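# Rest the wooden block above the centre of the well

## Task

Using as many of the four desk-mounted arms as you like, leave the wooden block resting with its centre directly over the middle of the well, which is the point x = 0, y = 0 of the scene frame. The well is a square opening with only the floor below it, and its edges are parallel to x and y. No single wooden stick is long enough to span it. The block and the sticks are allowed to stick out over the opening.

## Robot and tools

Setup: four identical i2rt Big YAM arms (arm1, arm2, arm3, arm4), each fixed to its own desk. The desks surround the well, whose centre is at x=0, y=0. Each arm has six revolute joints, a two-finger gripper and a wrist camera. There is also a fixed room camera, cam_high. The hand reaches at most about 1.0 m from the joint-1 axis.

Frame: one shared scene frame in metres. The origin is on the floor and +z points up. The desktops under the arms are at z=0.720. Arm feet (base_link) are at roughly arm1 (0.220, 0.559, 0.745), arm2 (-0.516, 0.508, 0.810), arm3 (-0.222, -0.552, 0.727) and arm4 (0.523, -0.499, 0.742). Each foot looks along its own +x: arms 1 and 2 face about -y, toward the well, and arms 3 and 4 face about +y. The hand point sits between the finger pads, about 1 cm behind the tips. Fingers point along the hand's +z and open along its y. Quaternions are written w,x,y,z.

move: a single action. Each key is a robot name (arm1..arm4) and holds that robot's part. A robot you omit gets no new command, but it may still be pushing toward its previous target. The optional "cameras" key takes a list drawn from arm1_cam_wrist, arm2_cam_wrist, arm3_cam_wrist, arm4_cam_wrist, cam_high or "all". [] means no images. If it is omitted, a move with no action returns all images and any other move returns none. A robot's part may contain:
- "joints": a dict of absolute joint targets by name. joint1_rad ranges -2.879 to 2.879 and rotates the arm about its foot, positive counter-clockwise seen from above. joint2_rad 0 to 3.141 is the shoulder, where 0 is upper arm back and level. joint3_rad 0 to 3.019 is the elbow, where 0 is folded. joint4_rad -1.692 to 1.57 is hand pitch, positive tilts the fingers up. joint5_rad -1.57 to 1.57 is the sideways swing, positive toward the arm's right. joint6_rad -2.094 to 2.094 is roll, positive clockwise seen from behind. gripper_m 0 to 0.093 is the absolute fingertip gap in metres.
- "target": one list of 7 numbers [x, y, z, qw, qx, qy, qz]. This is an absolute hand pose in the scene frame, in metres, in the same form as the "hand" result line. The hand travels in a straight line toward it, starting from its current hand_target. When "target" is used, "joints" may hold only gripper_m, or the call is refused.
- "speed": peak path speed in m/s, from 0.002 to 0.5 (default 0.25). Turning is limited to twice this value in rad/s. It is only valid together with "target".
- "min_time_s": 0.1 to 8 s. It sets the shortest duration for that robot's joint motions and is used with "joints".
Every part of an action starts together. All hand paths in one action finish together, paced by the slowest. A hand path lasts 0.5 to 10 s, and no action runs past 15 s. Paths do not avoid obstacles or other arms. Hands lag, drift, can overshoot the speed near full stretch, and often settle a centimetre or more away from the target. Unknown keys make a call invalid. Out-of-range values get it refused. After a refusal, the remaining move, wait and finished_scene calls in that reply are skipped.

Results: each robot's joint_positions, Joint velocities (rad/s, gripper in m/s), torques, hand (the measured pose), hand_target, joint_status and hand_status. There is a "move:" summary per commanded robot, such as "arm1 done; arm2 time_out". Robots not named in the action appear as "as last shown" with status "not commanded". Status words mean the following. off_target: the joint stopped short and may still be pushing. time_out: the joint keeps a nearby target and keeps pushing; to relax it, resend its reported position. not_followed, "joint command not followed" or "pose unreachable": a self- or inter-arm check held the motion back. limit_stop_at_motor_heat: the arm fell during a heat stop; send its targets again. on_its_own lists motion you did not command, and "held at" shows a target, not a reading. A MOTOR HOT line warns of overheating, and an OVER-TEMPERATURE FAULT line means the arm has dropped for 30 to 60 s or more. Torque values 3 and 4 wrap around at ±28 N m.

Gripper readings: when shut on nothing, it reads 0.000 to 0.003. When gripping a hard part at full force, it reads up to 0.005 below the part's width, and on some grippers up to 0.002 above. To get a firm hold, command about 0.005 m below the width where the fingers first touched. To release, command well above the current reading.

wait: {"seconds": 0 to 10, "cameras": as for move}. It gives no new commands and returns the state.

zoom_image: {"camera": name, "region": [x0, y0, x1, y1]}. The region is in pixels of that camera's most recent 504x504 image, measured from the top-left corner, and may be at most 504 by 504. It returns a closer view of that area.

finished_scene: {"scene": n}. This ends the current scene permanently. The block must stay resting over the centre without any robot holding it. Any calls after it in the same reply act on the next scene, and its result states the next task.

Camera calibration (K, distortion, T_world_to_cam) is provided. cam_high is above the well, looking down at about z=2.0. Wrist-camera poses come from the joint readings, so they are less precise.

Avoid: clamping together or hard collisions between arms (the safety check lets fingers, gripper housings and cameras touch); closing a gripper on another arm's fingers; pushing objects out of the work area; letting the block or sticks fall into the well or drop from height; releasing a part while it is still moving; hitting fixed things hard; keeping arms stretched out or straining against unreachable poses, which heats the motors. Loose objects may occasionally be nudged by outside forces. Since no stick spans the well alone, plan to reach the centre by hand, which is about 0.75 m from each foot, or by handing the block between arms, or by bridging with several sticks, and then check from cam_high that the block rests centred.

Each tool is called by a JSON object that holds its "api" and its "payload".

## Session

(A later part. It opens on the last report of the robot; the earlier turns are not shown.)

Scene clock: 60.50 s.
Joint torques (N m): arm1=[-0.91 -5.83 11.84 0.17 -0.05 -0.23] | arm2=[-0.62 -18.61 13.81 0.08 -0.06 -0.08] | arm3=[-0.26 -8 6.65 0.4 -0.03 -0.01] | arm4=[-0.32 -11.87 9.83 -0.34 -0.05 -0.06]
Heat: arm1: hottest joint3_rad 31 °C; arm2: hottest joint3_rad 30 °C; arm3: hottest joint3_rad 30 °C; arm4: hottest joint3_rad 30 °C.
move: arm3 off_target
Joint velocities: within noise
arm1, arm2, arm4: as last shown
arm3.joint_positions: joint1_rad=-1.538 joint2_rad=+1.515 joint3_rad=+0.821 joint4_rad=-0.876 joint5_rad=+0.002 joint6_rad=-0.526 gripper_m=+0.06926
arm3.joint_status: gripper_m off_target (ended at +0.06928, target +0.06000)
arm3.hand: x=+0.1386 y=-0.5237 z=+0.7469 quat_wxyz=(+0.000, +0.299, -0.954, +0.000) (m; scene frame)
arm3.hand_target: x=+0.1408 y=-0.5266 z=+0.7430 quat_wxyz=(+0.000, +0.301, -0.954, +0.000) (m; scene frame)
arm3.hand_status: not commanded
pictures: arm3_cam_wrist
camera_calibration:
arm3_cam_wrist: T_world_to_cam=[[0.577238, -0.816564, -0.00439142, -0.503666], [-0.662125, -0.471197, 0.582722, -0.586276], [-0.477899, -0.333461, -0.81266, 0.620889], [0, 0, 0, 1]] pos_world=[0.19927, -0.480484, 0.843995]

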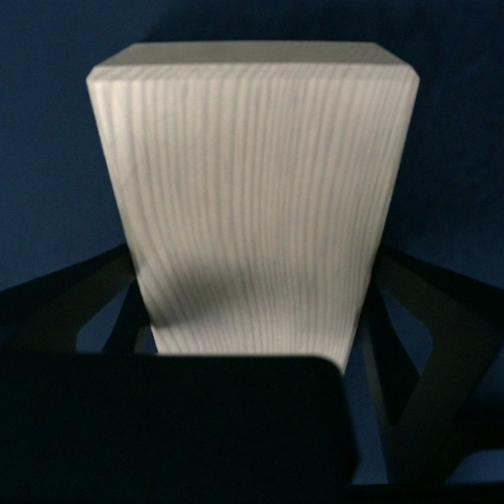

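{"api": "move", "payload": {"arm3": {"target": [0.1386, -0.5237, 0.97, 0, -0.3007, 0.9537, 0], "speed": 0.2}}}

{"api": "move", "payload": {"arm3": {"joints": {"joint1_rad": -0.43, "joint6_rad": -0.40}, "min_time_s": 3}}}

{"api": "move", "payload": {"arm3": {"target": [-0.010, 0.025, 0.93, -0.02, 0.7071, -0.7071, -0.02], "speed": 0.15}, "cameras": ["cam_high", "arm3_cam_wrist"]}}

{"api": "zoom_image", "payload": {"camera": "cam_high", "region": [200, 190, 310, 300]}}

Scene clock: 63.00 s.
Joint torques (N m): arm1=[-0.91 -5.83 11.85 0.17 -0.04 -0.23] | arm2=[-0.09 -17.2 13.97 -0.06 -0.09 -0.04] | arm3=[0.5 -8.64 12.96 -0.44 -0.03 0.06] | arm4=[-0.32 -11.75 9.85 -0.28 -0.05 -0.06]
Heat: arm1: hottest joint3_rad 31 °C; arm2: hottest joint3_rad 31 °C; arm3: hottest joint3_rad 31 °C; arm4: hottest joint3_rad 30 °C.
move: arm3 off_target
Joint velocities: within noise
arm1, arm2, arm4: as last shown
arm3.joint_positions: joint1_rad=-1.538 joint2_rad=+1.296 joint3_rad=+1.167 joint4_rad=-1.502 joint5_rad=+0.002 joint6_rad=-0.526 gripper_m=+0.06926
arm3.joint_status: not commanded
arm3.hand: x=+0.1248 y=-0.5252 z=+0.9435 quat_wxyz=(+0.029, +0.299, -0.954, -0.007) (m; scene frame)
arm3.hand_target: x=+0.1373 y=-0.5239 z=+0.9698 quat_wxyz=(+0.000, +0.301, -0.954, +0.000) (m; scene frame)
arm3.hand_status: off_target (0.030 m and 3.5 deg from the pose sent, 0.223 m and 0.2 deg at the start)
pictures: none

Scene clock: 66.43 s.
Joint torques (N m): arm1=[-0.91 -5.83 11.84 0.17 -0.05 -0.23] | arm2=[-0.79 -17.49 13.86 -0.16 -0.05 -0.04] | arm3=[0.44 -8.94 13 -0.46 0 0.19] | arm4=[-0.26 -11.75 9.8 -0.38 -0.05 -0.06]
Heat: arm1: hottest joint3_rad 31 °C; arm2: hottest joint3_rad 31 °C; arm3: hottest joint3_rad 31 °C; arm4: hottest joint3_rad 30 °C.
move: arm3 done
Joint velocities: within noise
arm1, arm2, arm4: as last shown
arm3.joint_positions: joint1_rad=-0.432 joint2_rad=+1.296 joint3_rad=+1.167 joint4_rad=-1.502 joint5_rad=+0.001 joint6_rad=-0.413 gripper_m=+0.06923
arm3.joint_status: all done
arm3.hand: x=-0.0914 y=-0.2297 z=+0.9440 quat_wxyz=(+0.027, +0.717, -0.696, +0.012) (m; scene frame)
arm3.hand_target: x=-0.0873 y=-0.2178 z=+0.9703 quat_wxyz=(-0.001, +0.714, -0.701, +0.000) (m; scene frame)
arm3.hand_status: not commanded
pictures: none

Scene clock: 69.13 s.
Joint torques (N m): arm1=[-0.91 -5.83 11.84 0.17 -0.04 -0.23] | arm2=[-0.26 -17.61 13.85 0.18 -0.06 -0.07] | arm3=[0.73 -15.97 13.33 -0.34 -0.12 0.2] | arm4=[-0.32 -11.69 9.8 -0.34 -0.05 -0.05]
Heat: arm1: hottest joint3_rad 31 °C; arm2: hottest joint3_rad 32 °C; arm3: hottest joint3_rad 31 °C; arm4: hottest joint3_rad 30 °C.
move: arm3 off_target
Joint velocities: within noise
arm1, arm2, arm4: as last shown
arm3.joint_positions: joint1_rad=-0.413 joint2_rad=+1.930 joint3_rad=+1.842 joint4_rad=-1.480 joint5_rad=-0.018 joint6_rad=-0.370 gripper_m=+0.06924
arm3.joint_status: not commanded
arm3.hand: x=-0.0109 y=+0.0090 z=+0.9075 quat_wxyz=(+0.001, +0.709, -0.705, -0.009) (m; scene frame)
arm3.hand_target: x=-0.0105 y=+0.0238 z=+0.9302 quat_wxyz=(-0.021, +0.707, -0.707, -0.020) (m; scene frame)
arm3.hand_status: off_target (0.028 m and 2.7 deg from the pose sent, 0.268 m and 6.7 deg at the start)
pictures: arm3_cam_wrist, cam_high
camera_calibration:
arm3_cam_wrist: T_world_to_cam=[[0.999717, 0.0136638, -0.0194568, 0.0291756], [0.0223572, -0.818678, 0.573817, -0.509207], [-0.00808837, -0.57409, -0.818752, 0.87038], [0, 0, 0, 1]] pos_world=[-0.010743, 0.0824005, 1.00538]

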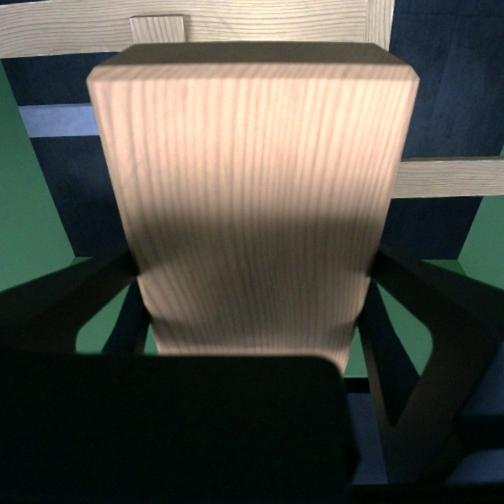

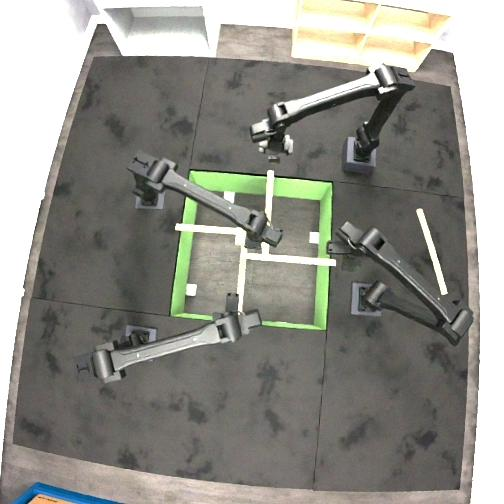

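Scaled by 4.582 from the camera's 504x504 image, which has a finer 720x720 frame.

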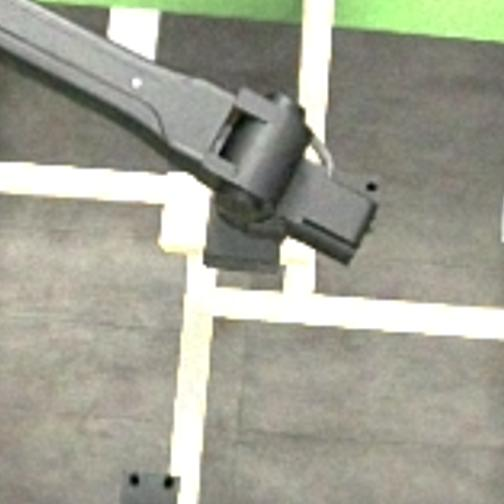

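{"api": "move", "payload": {"arm3": {"target": [-0.012, 0.026, 0.845, -0.008, 0.7071, -0.7071, -0.008], "speed": 0.08}}}

{"api": "move", "payload": {"arm3": {"target": [-0.012, 0.028, 0.822, -0.008, 0.7071, -0.7071, -0.008], "speed": 0.05}, "cameras": ["cam_high", "arm3_cam_wrist"]}}

{"api": "zoom_image", "payload": {"camera": "cam_high", "region": [200, 190, 310, 300]}}

Scene clock: 71.00 s.
Joint torques (N m): arm1=[-0.91 -5.83 11.84 0.17 -0.04 -0.24] | arm2=[-0.97 -17.73 13.7 0.02 -0.04 -0.04] | arm3=[0.79 -16.5 9.11 0.36 0.07 0.19] | arm4=[-0.32 -11.87 9.85 -0.32 -0.05 -0.07]
Heat: arm1: hottest joint3_rad 31 °C; arm2: hottest joint3_rad 32 °C; arm3: hottest joint3_rad 31 °C; arm4: hottest joint3_rad 30 °C.
move: arm3 done
Joint velocities: within noise
arm1.joint_positions: joint1_rad=-0.664 joint2_rad=+1.007 joint3_rad=+0.996 joint4_rad=-1.604 joint5_rad=+0.013 joint6_rad=-0.671 gripper_m=+0.08987
arm1.joint_status: not commanded
arm1.hand: x=+0.0598 y=+0.3676 z=+0.9776 quat_wxyz=(+0.003, -0.707, -0.706, -0.026) (m; scene frame)
arm1.hand_target: x=+0.0506 y=+0.3607 z=+0.9995 quat_wxyz=(+0.000, -0.707, -0.707, +0.000) (m; scene frame)
arm1.hand_status: not commanded
arm2.joint_positions: joint1_rad=+0.386 joint2_rad=+1.612 joint3_rad=+1.393 joint4_rad=-1.381 joint5_rad=+0.001 joint6_rad=-1.228 gripper_m=+0.08990
arm2.joint_status: not commanded
arm2.hand: x=-0.3609 y=+0.0619 z=+0.9811 quat_wxyz=(+0.006, -0.003, -1.000, -0.019) (m; scene frame)
arm2.hand_target: x=-0.3603 y=+0.0507 z=+1.0000 quat_wxyz=(+0.000, +0.000, -1.000, +0.000) (m; scene frame)
arm2.hand_status: not commanded
arm3.joint_positions: joint1_rad=-0.407 joint2_rad=+1.989 joint3_rad=+1.757 joint4_rad=-1.340 joint5_rad=-0.010 joint6_rad=-0.363 gripper_m=+0.06923
arm3.joint_status: not commanded
arm3.hand: x=-0.0099 y=+0.0185 z=+0.8408 quat_wxyz=(+0.002, +0.709, -0.706, -0.005) (m; scene frame)
arm3.hand_target: x=-0.0120 y=+0.0259 z=+0.8451 quat_wxyz=(-0.008, +0.707, -0.707, -0.008) (m; scene frame)
arm3.hand_status: done (0.009 m and 1.2 deg from the pose sent, 0.065 m and 1.1 deg at the start)
arm4.joint_positions: joint1_rad=+0.377 joint2_rad=+1.585 joint3_rad=+1.536 joint4_rad=-1.553 joint5_rad=+0.005 joint6_rad=-1.203 gripper_m=+0.08991
arm4.joint_status: not commanded
arm4.hand: x=+0.3608 y=-0.0583 z=+0.9821 quat_wxyz=(+0.017, +1.000, -0.004, +0.005) (m; scene frame)
arm4.hand_target: x=+0.3601 y=-0.0506 z=+0.9998 quat_wxyz=(+0.000, +1.000, +0.000, +0.000) (m; scene frame)
arm4.hand_status: not commanded
pictures: none

Scene clock: 72.07 s.
Joint torques (N m): arm1=[-0.91 -5.83 11.84 0.16 -0.04 -0.24] | arm2=[-0.97 -17.79 14 -0.01 -0.06 0] | arm3=[0.79 -16.56 8.92 0.38 0.07 0.2] | arm4=[-0.32 -11.87 9.8 -0.38 -0.05 -0.08]
Heat: arm1: hottest joint3_rad 31 °C; arm2: hottest joint3_rad 32 °C; arm3: hottest joint3_rad 31 °C; arm4: hottest joint3_rad 30 °C.
move: arm3 done
Joint velocities: within noise
arm1, arm2, arm4: as last shown
arm3.joint_positions: joint1_rad=-0.405 joint2_rad=+2.009 joint3_rad=+1.727 joint4_rad=-1.290 joint5_rad=-0.010 joint6_rad=-0.362 gripper_m=+0.06923
arm3.joint_status: not commanded
arm3.hand: x=-0.0099 y=+0.0204 z=+0.8181 quat_wxyz=(+0.002, +0.709, -0.706, -0.005) (m; scene frame)
arm3.hand_target: x=-0.0121 y=+0.0279 z=+0.8222 quat_wxyz=(-0.008, +0.707, -0.707, -0.008) (m; scene frame)
arm3.hand_status: done (0.009 m and 1.2 deg from the pose sent, 0.021 m and 1.2 deg at the start)
pictures: arm3_cam_wrist, cam_high
camera_calibration:
arm3_cam_wrist: T_world_to_cam=[[0.999819, 0.0127825, -0.0140881, 0.0219195], [0.0185834, -0.814577, 0.579758, -0.453552], [-0.00406507, -0.579915, -0.814667, 0.800494], [0, 0, 0, 1]] pos_world=[-0.0102329, 0.0944859, 0.915395]

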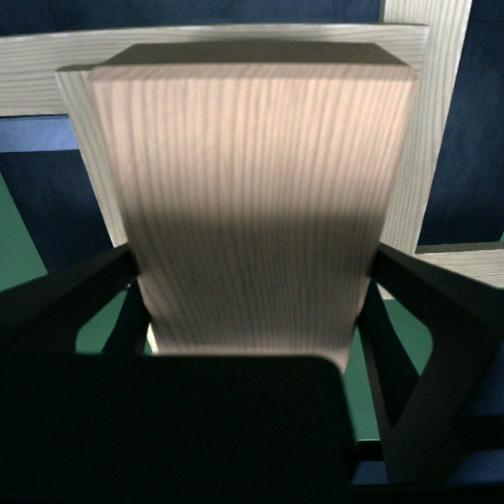

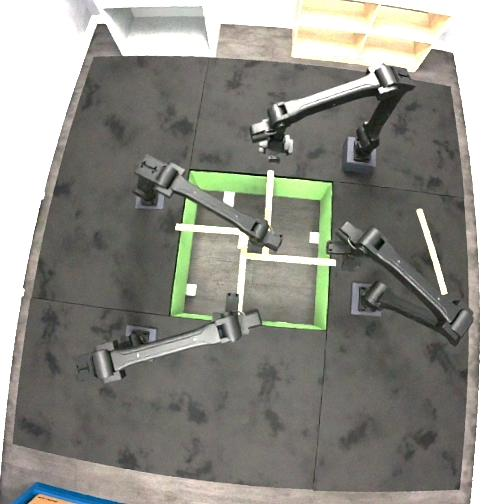

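Scaled by 4.582 from the camera's 504x504 image, which has a finer 720x720 frame.

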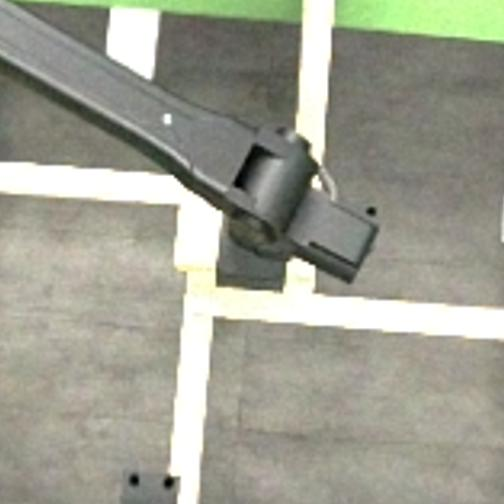

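{"api": "move", "payload": {"arm3": {"target": [-0.012, 0.028, 0.808, -0.008, 0.7071, -0.7071, -0.008], "speed": 0.03}}}

{"api": "move", "payload": {"arm3": {"target": [-0.012, 0.028, 0.801, -0.008, 0.7071, -0.7071, -0.008], "speed": 0.02}}}

{"api": "move", "payload": {"arm3": {"target": [-0.012, 0.027, 0.795, -0.007, 0.7071, -0.7071, -0.007], "speed": 0.02}}}

{"api": "move", "payload": {"arm3": {"target": [-0.012, 0.026, 0.789, -0.006, 0.7071, -0.7071, -0.006], "speed": 0.02}, "cameras": ["cam_high", "arm3_cam_wrist"]}}

Scene clock: 73.40 s.
Joint torques (N m): arm1=[-0.97 -5.77 11.84 0.17 -0.04 -0.23] | arm2=[-0.97 -17.9 13.97 0.05 -0.09 -0.03] | arm3=[0.79 -16.32 8.8 0.38 0.07 0.2] | arm4=[-0.38 -11.81 9.81 -0.34 -0.04 -0.06]
Heat: arm1: hottest joint3_rad 32 °C; arm2: hottest joint3_rad 32 °C; arm3: hottest joint3_rad 31 °C; arm4: hottest joint3_rad 30 °C.
move: arm3 done
Joint velocities: within noise
arm1, arm2, arm4: as last shown
arm3.joint_positions: joint1_rad=-0.405 joint2_rad=+2.017 joint3_rad=+1.708 joint4_rad=-1.258 joint5_rad=-0.010 joint6_rad=-0.362 gripper_m=+0.06923
arm3.joint_status: not commanded
arm3.hand: x=-0.0098 y=+0.0209 z=+0.8062 quat_wxyz=(+0.000, +0.709, -0.706, -0.006) (m; scene frame)
arm3.hand_target: x=-0.0121 y=+0.0280 z=+0.8082 quat_wxyz=(-0.008, +0.707, -0.707, -0.008) (m; scene frame)
arm3.hand_status: done (0.008 m and 1.0 deg from the pose sent, 0.013 m and 1.2 deg at the start)
pictures: none

Scene clock: 74.37 s.
Joint torques (N m): arm1=[-0.97 -5.77 11.84 0.16 -0.04 -0.23] | arm2=[-0.73 -17.79 13.83 -0.08 -0.03 -0.04] | arm3=[0.79 -16.38 8.7 0.4 0.07 0.2] | arm4=[-0.38 -11.75 9.85 -0.38 -0.05 -0.06]
Heat: arm1: hottest joint3_rad 32 °C; arm2: hottest joint3_rad 32 °C; arm3: hottest joint3_rad 31 °C; arm4: hottest joint3_rad 30 °C.
move: arm3 done
Joint velocities: within noise
arm1, arm2, arm4: as last shown
arm3.joint_positions: joint1_rad=-0.405 joint2_rad=+2.022 joint3_rad=+1.698 joint4_rad=-1.243 joint5_rad=-0.010 joint6_rad=-0.362 gripper_m=+0.06923
arm3.joint_status: not commanded
arm3.hand: x=-0.0097 y=+0.0210 z=+0.7999 quat_wxyz=(-0.001, +0.709, -0.706, -0.006) (m; scene frame)
arm3.hand_target: x=-0.0121 y=+0.0279 z=+0.8011 quat_wxyz=(-0.008, +0.707, -0.707, -0.008) (m; scene frame)
arm3.hand_status: done (0.007 m and 0.9 deg from the pose sent, 0.009 m and 1.0 deg at the start)
pictures: none

Scene clock: 75.33 s.
Joint torques (N m): arm1=[-0.91 -5.77 11.84 0.17 -0.04 -0.24] | arm2=[0.44 -17.61 13.87 0.09 -0.06 -0.1] | arm3=[0.79 -16.09 8.43 0.5 0.09 0.19] | arm4=[-0.38 -11.99 9.83 -0.38 -0.04 -0.08]
Heat: arm1: hottest joint3_rad 32 °C; arm2: hottest joint3_rad 32 °C; arm3: hottest joint3_rad 31 °C; arm4: hottest joint3_rad 31 °C.
move: arm3 done
Joint velocities: within noise
arm1, arm2, arm4: as last shown
arm3.joint_positions: joint1_rad=-0.405 joint2_rad=+2.024 joint3_rad=+1.693 joint4_rad=-1.234 joint5_rad=-0.009 joint6_rad=-0.362 gripper_m=+0.06923
arm3.joint_status: not commanded
arm3.hand: x=-0.0096 y=+0.0208 z=+0.7971 quat_wxyz=(-0.001, +0.709, -0.706, -0.006) (m; scene frame)
arm3.hand_target: x=-0.0121 y=+0.0270 z=+0.7952 quat_wxyz=(-0.007, +0.707, -0.707, -0.007) (m; scene frame)
arm3.hand_status: done (0.007 m and 0.7 deg from the pose sent, 0.008 m and 0.8 deg at the start)
pictures: none

Scene clock: 76.30 s.
Joint torques (N m): arm1=[-0.91 -5.83 11.84 0.17 -0.04 -0.23] | arm2=[-1.08 -17.49 13.91 -0.1 -0.01 -0.04] | arm3=[0.79 -15.79 7.97 0.73 0.09 0.19] | arm4=[-0.32 -11.87 9.87 -0.32 -0.04 -0.07]
Heat: arm1: hottest joint3_rad 32 °C; arm2: hottest joint3_rad 32 °C; arm3: hottest joint3_rad 31 °C; arm4: hottest joint3_rad 31 °C.
move: arm3 done
Joint velocities: within noise
arm1, arm2, arm4: as last shown
arm3.joint_positions: joint1_rad=-0.405 joint2_rad=+2.024 joint3_rad=+1.689 joint4_rad=-1.230 joint5_rad=-0.008 joint6_rad=-0.362 gripper_m=+0.06923
arm3.joint_status: not commanded
arm3.hand: x=-0.0095 y=+0.0206 z=+0.7959 quat_wxyz=(-0.002, +0.709, -0.706, -0.006) (m; scene frame)
arm3.hand_target: x=-0.0121 y=+0.0258 z=+0.7891 quat_wxyz=(-0.006, +0.707, -0.707, -0.006) (m; scene frame)
arm3.hand_status: done (0.009 m and 0.5 deg from the pose sent, 0.010 m and 0.6 deg at the start)
pictures: arm3_cam_wrist, cam_high
camera_calibration:
arm3_cam_wrist: T_world_to_cam=[[0.999873, 0.012821, -0.00942036, 0.0174366], [0.015906, -0.818539, 0.57423, -0.436129], [-0.000348739, -0.574307, -0.81864, 0.785664], [0, 0, 0, 1]] pos_world=[-0.0102233, 0.0940005, 0.893779]

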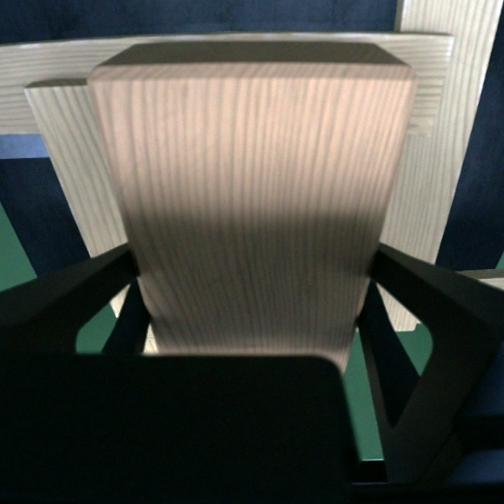

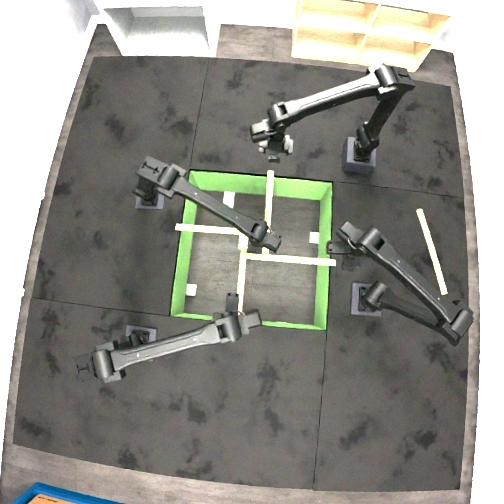

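{"api": "move", "payload": {"arm3": {"target": [-0.012, 0.025, 0.781, -0.004, 0.7071, -0.7071, -0.004], "speed": 0.02}}}

{"api": "move", "payload": {"arm3": {"target": [-0.012, 0.025, 0.774, -0.004, 0.7071, -0.7071, -0.004], "speed": 0.02}, "cameras": ["arm3_cam_wrist"]}}

Scene clock: 78.43 s.
Joint torques (N m): arm1=[-0.91 -5.83 11.84 0.17 -0.04 -0.24] | arm2=[-1.32 -17.73 14.02 0.08 0.01 -0.05] | arm3=[0.73 -15.33 7.49 1.01 0.15 0.19] | arm4=[-0.32 -11.93 9.81 -0.32 -0.05 -0.06]
Heat: arm1: hottest joint3_rad 32 °C; arm2: hottest joint3_rad 33 °C; arm3: hottest joint3_rad 31 °C; arm4: hottest joint3_rad 31 °C.
move: arm3 off_target
Joint velocities: within noise
arm1, arm2, arm4: as last shown
arm3.joint_positions: joint1_rad=-0.405 joint2_rad=+2.024 joint3_rad=+1.687 joint4_rad=-1.226 joint5_rad=-0.008 joint6_rad=-0.362 gripper_m=+0.06923
arm3.joint_status: not commanded
arm3.hand: x=-0.0095 y=+0.0206 z=+0.7949 quat_wxyz=(-0.003, +0.709, -0.706, -0.006) (m; scene frame)
arm3.hand_target: x=-0.0121 y=+0.0247 z=+0.7813 quat_wxyz=(-0.004, +0.707, -0.707, -0.004) (m; scene frame)
arm3.hand_status: off_target (0.015 m and 0.3 deg from the pose sent, 0.016 m and 0.4 deg at the start)
pictures: none

Scene clock: 79.40 s.
Joint torques (N m): arm1=[-0.97 -5.83 11.84 0.17 -0.04 -0.23] | arm2=[-1.03 -17.67 13.98 0.02 -0.07 -0.05] | arm3=[0.73 -14.86 6.97 1.39 0.14 0.19] | arm4=[-0.38 -11.75 9.81 -0.32 -0.04 -0.07]
Heat: arm1: hottest joint3_rad 32 °C; arm2: hottest joint3_rad 33 °C; arm3: hottest joint3_rad 31 °C; arm4: hottest joint3_rad 31 °C.
move: arm3 off_target
Joint velocities: within noise
arm1, arm2, arm4: as last shown
arm3.joint_positions: joint1_rad=-0.405 joint2_rad=+2.024 joint3_rad=+1.684 joint4_rad=-1.221 joint5_rad=-0.008 joint6_rad=-0.362 gripper_m=+0.06923
arm3.joint_status: not commanded
arm3.hand: x=-0.0094 y=+0.0207 z=+0.7938 quat_wxyz=(-0.004, +0.709, -0.706, -0.006) (m; scene frame)
arm3.hand_target: x=-0.0122 y=+0.0244 z=+0.7745 quat_wxyz=(-0.004, +0.707, -0.707, -0.004) (m; scene frame)
arm3.hand_status: off_target (0.020 m and 0.4 deg from the pose sent, 0.021 m and 0.3 deg at the start)
pictures: arm3_cam_wrist
camera_calibration:
arm3_cam_wrist: T_world_to_cam=[[0.999887, 0.0128645, -0.00779988, 0.0159692], [0.0150139, -0.820303, 0.571733, -0.432866], [0.000956803, -0.571785, -0.820403, 0.785424], [0, 0, 0, 1]] pos_world=[-0.0102199, 0.093807, 0.891972]

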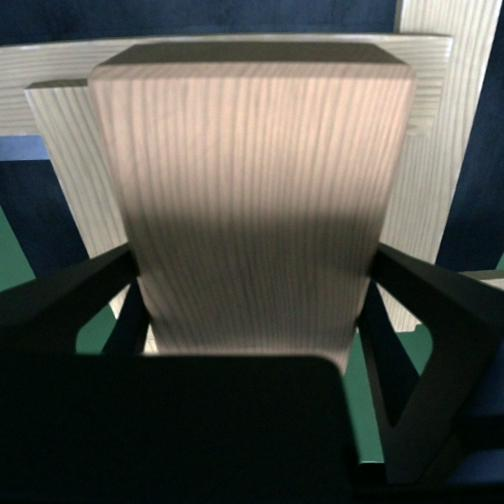

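{"api": "move", "payload": {"arm3": {"target": [-0.0094, 0.0207, 0.796, -0.004, 0.709, -0.706, -0.006], "speed": 0.03}}}

{"api": "move", "payload": {"arm3": {"joints": {"gripper_m": 0.092}, "min_time_s": 1}}}

{"api": "move", "payload": {"arm3": {"target": [-0.009, 0.021, 0.86, -0.004, 0.709, -0.706, -0.006], "speed": 0.05}, "cameras": ["arm3_cam_wrist"]}}

Scene clock: 80.87 s.
Joint torques (N m): arm1=[-0.91 -5.77 11.82 0.16 -0.04 -0.24] | arm2=[-0.38 -17.79 13.9 0.06 -0.06 -0.02] | arm3=[0.21 -16.62 8.16 -0.06 0 0.1] | arm4=[-0.5 -11.87 9.83 -0.35 -0.04 -0.06]
Heat: arm1: hottest joint3_rad 32 °C; arm2: hottest joint3_rad 33 °C; arm3: hottest joint3_rad 31 °C; arm4: hottest joint3_rad 31 °C.
move: arm3 done
Joint velocities: within noise
arm1.joint_positions: joint1_rad=-0.664 joint2_rad=+1.007 joint3_rad=+0.996 joint4_rad=-1.604 joint5_rad=+0.013 joint6_rad=-0.671 gripper_m=+0.08987
arm1.joint_status: not commanded
arm1.hand: x=+0.0598 y=+0.3676 z=+0.9776 quat_wxyz=(+0.003, -0.707, -0.706, -0.026) (m; scene frame)
arm1.hand_target: x=+0.0506 y=+0.3607 z=+0.9995 quat_wxyz=(+0.000, -0.707, -0.707, +0.000) (m; scene frame)
arm1.hand_status: not commanded
arm2.joint_positions: joint1_rad=+0.386 joint2_rad=+1.612 joint3_rad=+1.393 joint4_rad=-1.381 joint5_rad=+0.001 joint6_rad=-1.228 gripper_m=+0.08990
arm2.joint_status: not commanded
arm2.hand: x=-0.3609 y=+0.0619 z=+0.9811 quat_wxyz=(+0.006, -0.003, -1.000, -0.019) (m; scene frame)
arm2.hand_target: x=-0.3603 y=+0.0507 z=+1.0000 quat_wxyz=(+0.000, +0.000, -1.000, +0.000) (m; scene frame)
arm2.hand_status: not commanded
arm3.joint_positions: joint1_rad=-0.405 joint2_rad=+2.022 joint3_rad=+1.684 joint4_rad=-1.222 joint5_rad=-0.008 joint6_rad=-0.362 gripper_m=+0.06923
arm3.joint_status: not commanded
arm3.hand: x=-0.0095 y=+0.0205 z=+0.7947 quat_wxyz=(-0.004, +0.709, -0.706, -0.006) (m; scene frame)
arm3.hand_target: x=-0.0094 y=+0.0207 z=+0.7961 quat_wxyz=(-0.004, +0.709, -0.706, -0.006) (m; scene frame)
arm3.hand_status: done (0.001 m and 0.0 deg from the pose sent, 0.002 m and 0.0 deg at the start)
arm4.joint_positions: joint1_rad=+0.377 joint2_rad=+1.585 joint3_rad=+1.536 joint4_rad=-1.553 joint5_rad=+0.005 joint6_rad=-1.203 gripper_m=+0.08991
arm4.joint_status: not commanded
arm4.hand: x=+0.3608 y=-0.0583 z=+0.9821 quat_wxyz=(+0.017, +1.000, -0.004, +0.005) (m; scene frame)
arm4.hand_target: x=+0.3601 y=-0.0506 z=+0.9998 quat_wxyz=(+0.000, +1.000, +0.000, +0.000) (m; scene frame)
arm4.hand_status: not commanded
pictures: none

Scene clock: 81.47 s.
Joint torques (N m): arm1=[-0.91 -5.77 11.84 0.17 -0.04 -0.24] | arm2=[-1.49 -17.73 13.83 0.01 -0.02 -0.08] | arm3=[0.21 -16.73 8.29 -0.08 0 0.1] | arm4=[-0.44 -11.93 9.83 -0.34 -0.05 -0.06]
Heat: arm1: hottest joint3_rad 32 °C; arm2: hottest joint3_rad 33 °C; arm3: hottest joint3_rad 31 °C; arm4: hottest joint3_rad 31 °C.
move: arm3 done
Joint velocities: within noise
arm1, arm2, arm4: as last shown
arm3.joint_positions: joint1_rad=-0.405 joint2_rad=+2.022 joint3_rad=+1.681 joint4_rad=-1.222 joint5_rad=-0.008 joint6_rad=-0.362 gripper_m=+0.09184
arm3.joint_status: all done
arm3.hand: x=-0.0099 y=+0.0194 z=+0.7936 quat_wxyz=(-0.002, +0.709, -0.706, -0.006) (m; scene frame)
arm3.hand_target: x=-0.0095 y=+0.0206 z=+0.7960 quat_wxyz=(-0.004, +0.709, -0.706, -0.006) (m; scene frame)
arm3.hand_status: not commanded
pictures: none

Scene clock: 83.37 s.
Joint torques (N m): arm1=[-0.91 -5.83 11.84 0.16 -0.04 -0.24] | arm2=[-1.03 -17.9 13.89 -0.13 -0.05 -0.04] | arm3=[0.15 -18.08 11.84 -0.35 0 0.09] | arm4=[-0.26 -11.75 9.8 -0.35 -0.04 -0.07]
Heat: arm1: hottest joint3_rad 32 °C; arm2: hottest joint3_rad 33 °C; arm3: hottest joint3_rad 31 °C; arm4: hottest joint3_rad 31 °C.
move: arm3 off_target
Joint velocities: within noise
arm1, arm2, arm4: as last shown
arm3.joint_positions: joint1_rad=-0.405 joint2_rad=+1.997 joint3_rad=+1.736 joint4_rad=-1.361 joint5_rad=-0.008 joint6_rad=-0.362 gripper_m=+0.09192
arm3.joint_status: not commanded
arm3.hand: x=-0.0145 y=+0.0070 z=+0.8289 quat_wxyz=(+0.024, +0.708, -0.705, +0.006) (m; scene frame)
arm3.hand_target: x=-0.0095 y=+0.0197 z=+0.8601 quat_wxyz=(-0.004, +0.709, -0.706, -0.006) (m; scene frame)
arm3.hand_status: off_target (0.035 m and 3.5 deg from the pose sent, 0.066 m and 0.2 deg at the start)
pictures: arm3_cam_wrist
camera_calibration:
arm3_cam_wrist: T_world_to_cam=[[0.999482, 0.0118509, -0.029932, 0.0398581], [0.0278066, -0.78633, 0.617181, -0.501739], [-0.0162223, -0.617693, -0.786252, 0.778047], [0, 0, 0, 1]] pos_world=[-0.0132641, 0.0855889, 0.922597]

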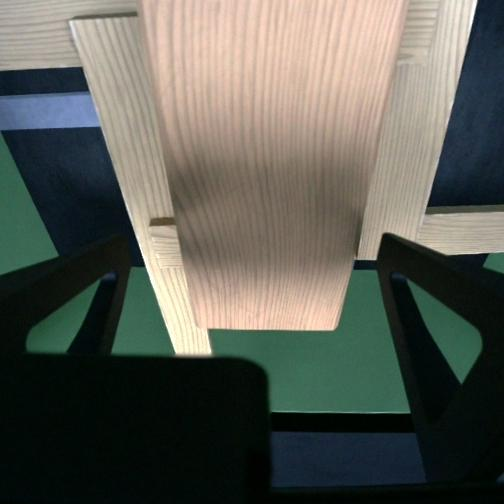

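{"api": "move", "payload": {"arm3": {"target": [-0.009, 0.018, 0.96, 0, 0.709, -0.705, 0], "speed": 0.12}}}

{"api": "move", "payload": {"arm3": {"target": [-0.06, -0.25, 1.02, 0, 0.7071, -0.7071, 0], "speed": 0.25}, "cameras": ["cam_high"]}}

{"api": "zoom_image", "payload": {"camera": "cam_high", "region": [160, 160, 350, 350]}}

Scene clock: 85.17 s.
Joint torques (N m): arm1=[-0.97 -5.83 11.82 0.16 -0.05 -0.23] | arm2=[-0.91 -17.32 13.94 0.01 -0.08 -0.01] | arm3=[0.15 -17.2 12.4 -0.36 0.08 0.08] | arm4=[-0.5 -11.69 9.84 -0.34 -0.05 -0.07]
Heat: arm1: hottest joint3_rad 32 °C; arm2: hottest joint3_rad 33 °C; arm3: hottest joint3_rad 31 °C; arm4: hottest joint3_rad 31 °C.
move: arm3 off_target
Joint velocities: within noise
arm1, arm2, arm4: as last shown
arm3.joint_positions: joint1_rad=-0.405 joint2_rad=+1.967 joint3_rad=+1.970 joint4_rad=-1.626 joint5_rad=-0.002 joint6_rad=-0.362 gripper_m=+0.09192
arm3.joint_status: not commanded
arm3.hand: x=-0.0125 y=+0.0093 z=+0.9346 quat_wxyz=(+0.024, +0.708, -0.705, +0.010) (m; scene frame)
arm3.hand_target: x=-0.0094 y=+0.0170 z=+0.9599 quat_wxyz=(+0.000, +0.709, -0.705, +0.000) (m; scene frame)
arm3.hand_status: off_target (0.027 m and 2.9 deg from the pose sent, 0.132 m and 2.8 deg at the start)
pictures: none

Scene clock: 87.17 s.
Joint torques (N m): arm1=[-0.91 -5.77 11.82 0.17 -0.04 -0.24] | arm2=[-0.97 -17.38 13.93 -0.06 -0.05 -0.07] | arm3=[-0.26 -7.77 8.66 -0.32 -0.02 -0.03] | arm4=[-0.26 -11.87 9.8 -0.38 -0.03 -0.06]
Heat: arm1: hottest joint3_rad 33 °C; arm2: hottest joint3_rad 33 °C; arm3: hottest joint3_rad 31 °C; arm4: hottest joint3_rad 31 °C.
move: arm3 done
Joint velocities: within noise
arm1, arm2, arm4: as last shown
arm3.joint_positions: joint1_rad=-0.533 joint2_rad=+1.244 joint3_rad=+1.316 joint4_rad=-1.641 joint5_rad=+0.000 joint6_rad=-0.478 gripper_m=+0.09192
arm3.joint_status: not commanded
arm3.hand: x=-0.0607 y=-0.2466 z=+1.0177 quat_wxyz=(-0.002, +0.705, -0.710, -0.001) (m; scene frame)
arm3.hand_target: x=-0.0600 y=-0.2499 z=+1.0200 quat_wxyz=(+0.000, +0.707, -0.707, +0.000) (m; scene frame)
arm3.hand_status: done (0.004 m and 0.4 deg from the pose sent, 0.277 m and 2.9 deg at the start)
pictures: cam_high

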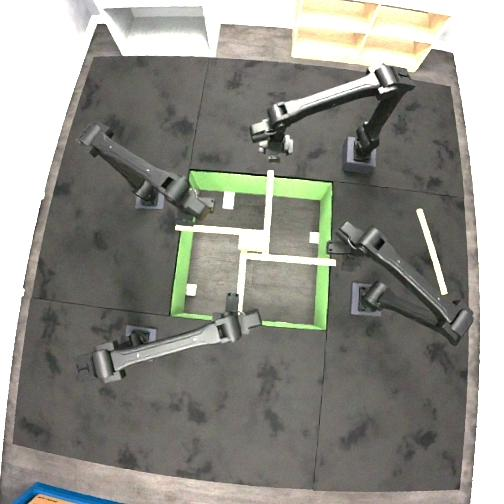

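Scaled by 2.653 from the camera's 504x504 image, which has a finer 720x720 frame.

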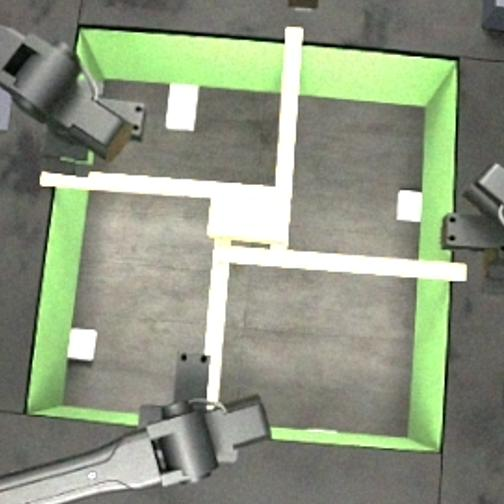

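{"api": "finished_scene", "payload": {"scene": 2}}

The scene is finished: the task was done.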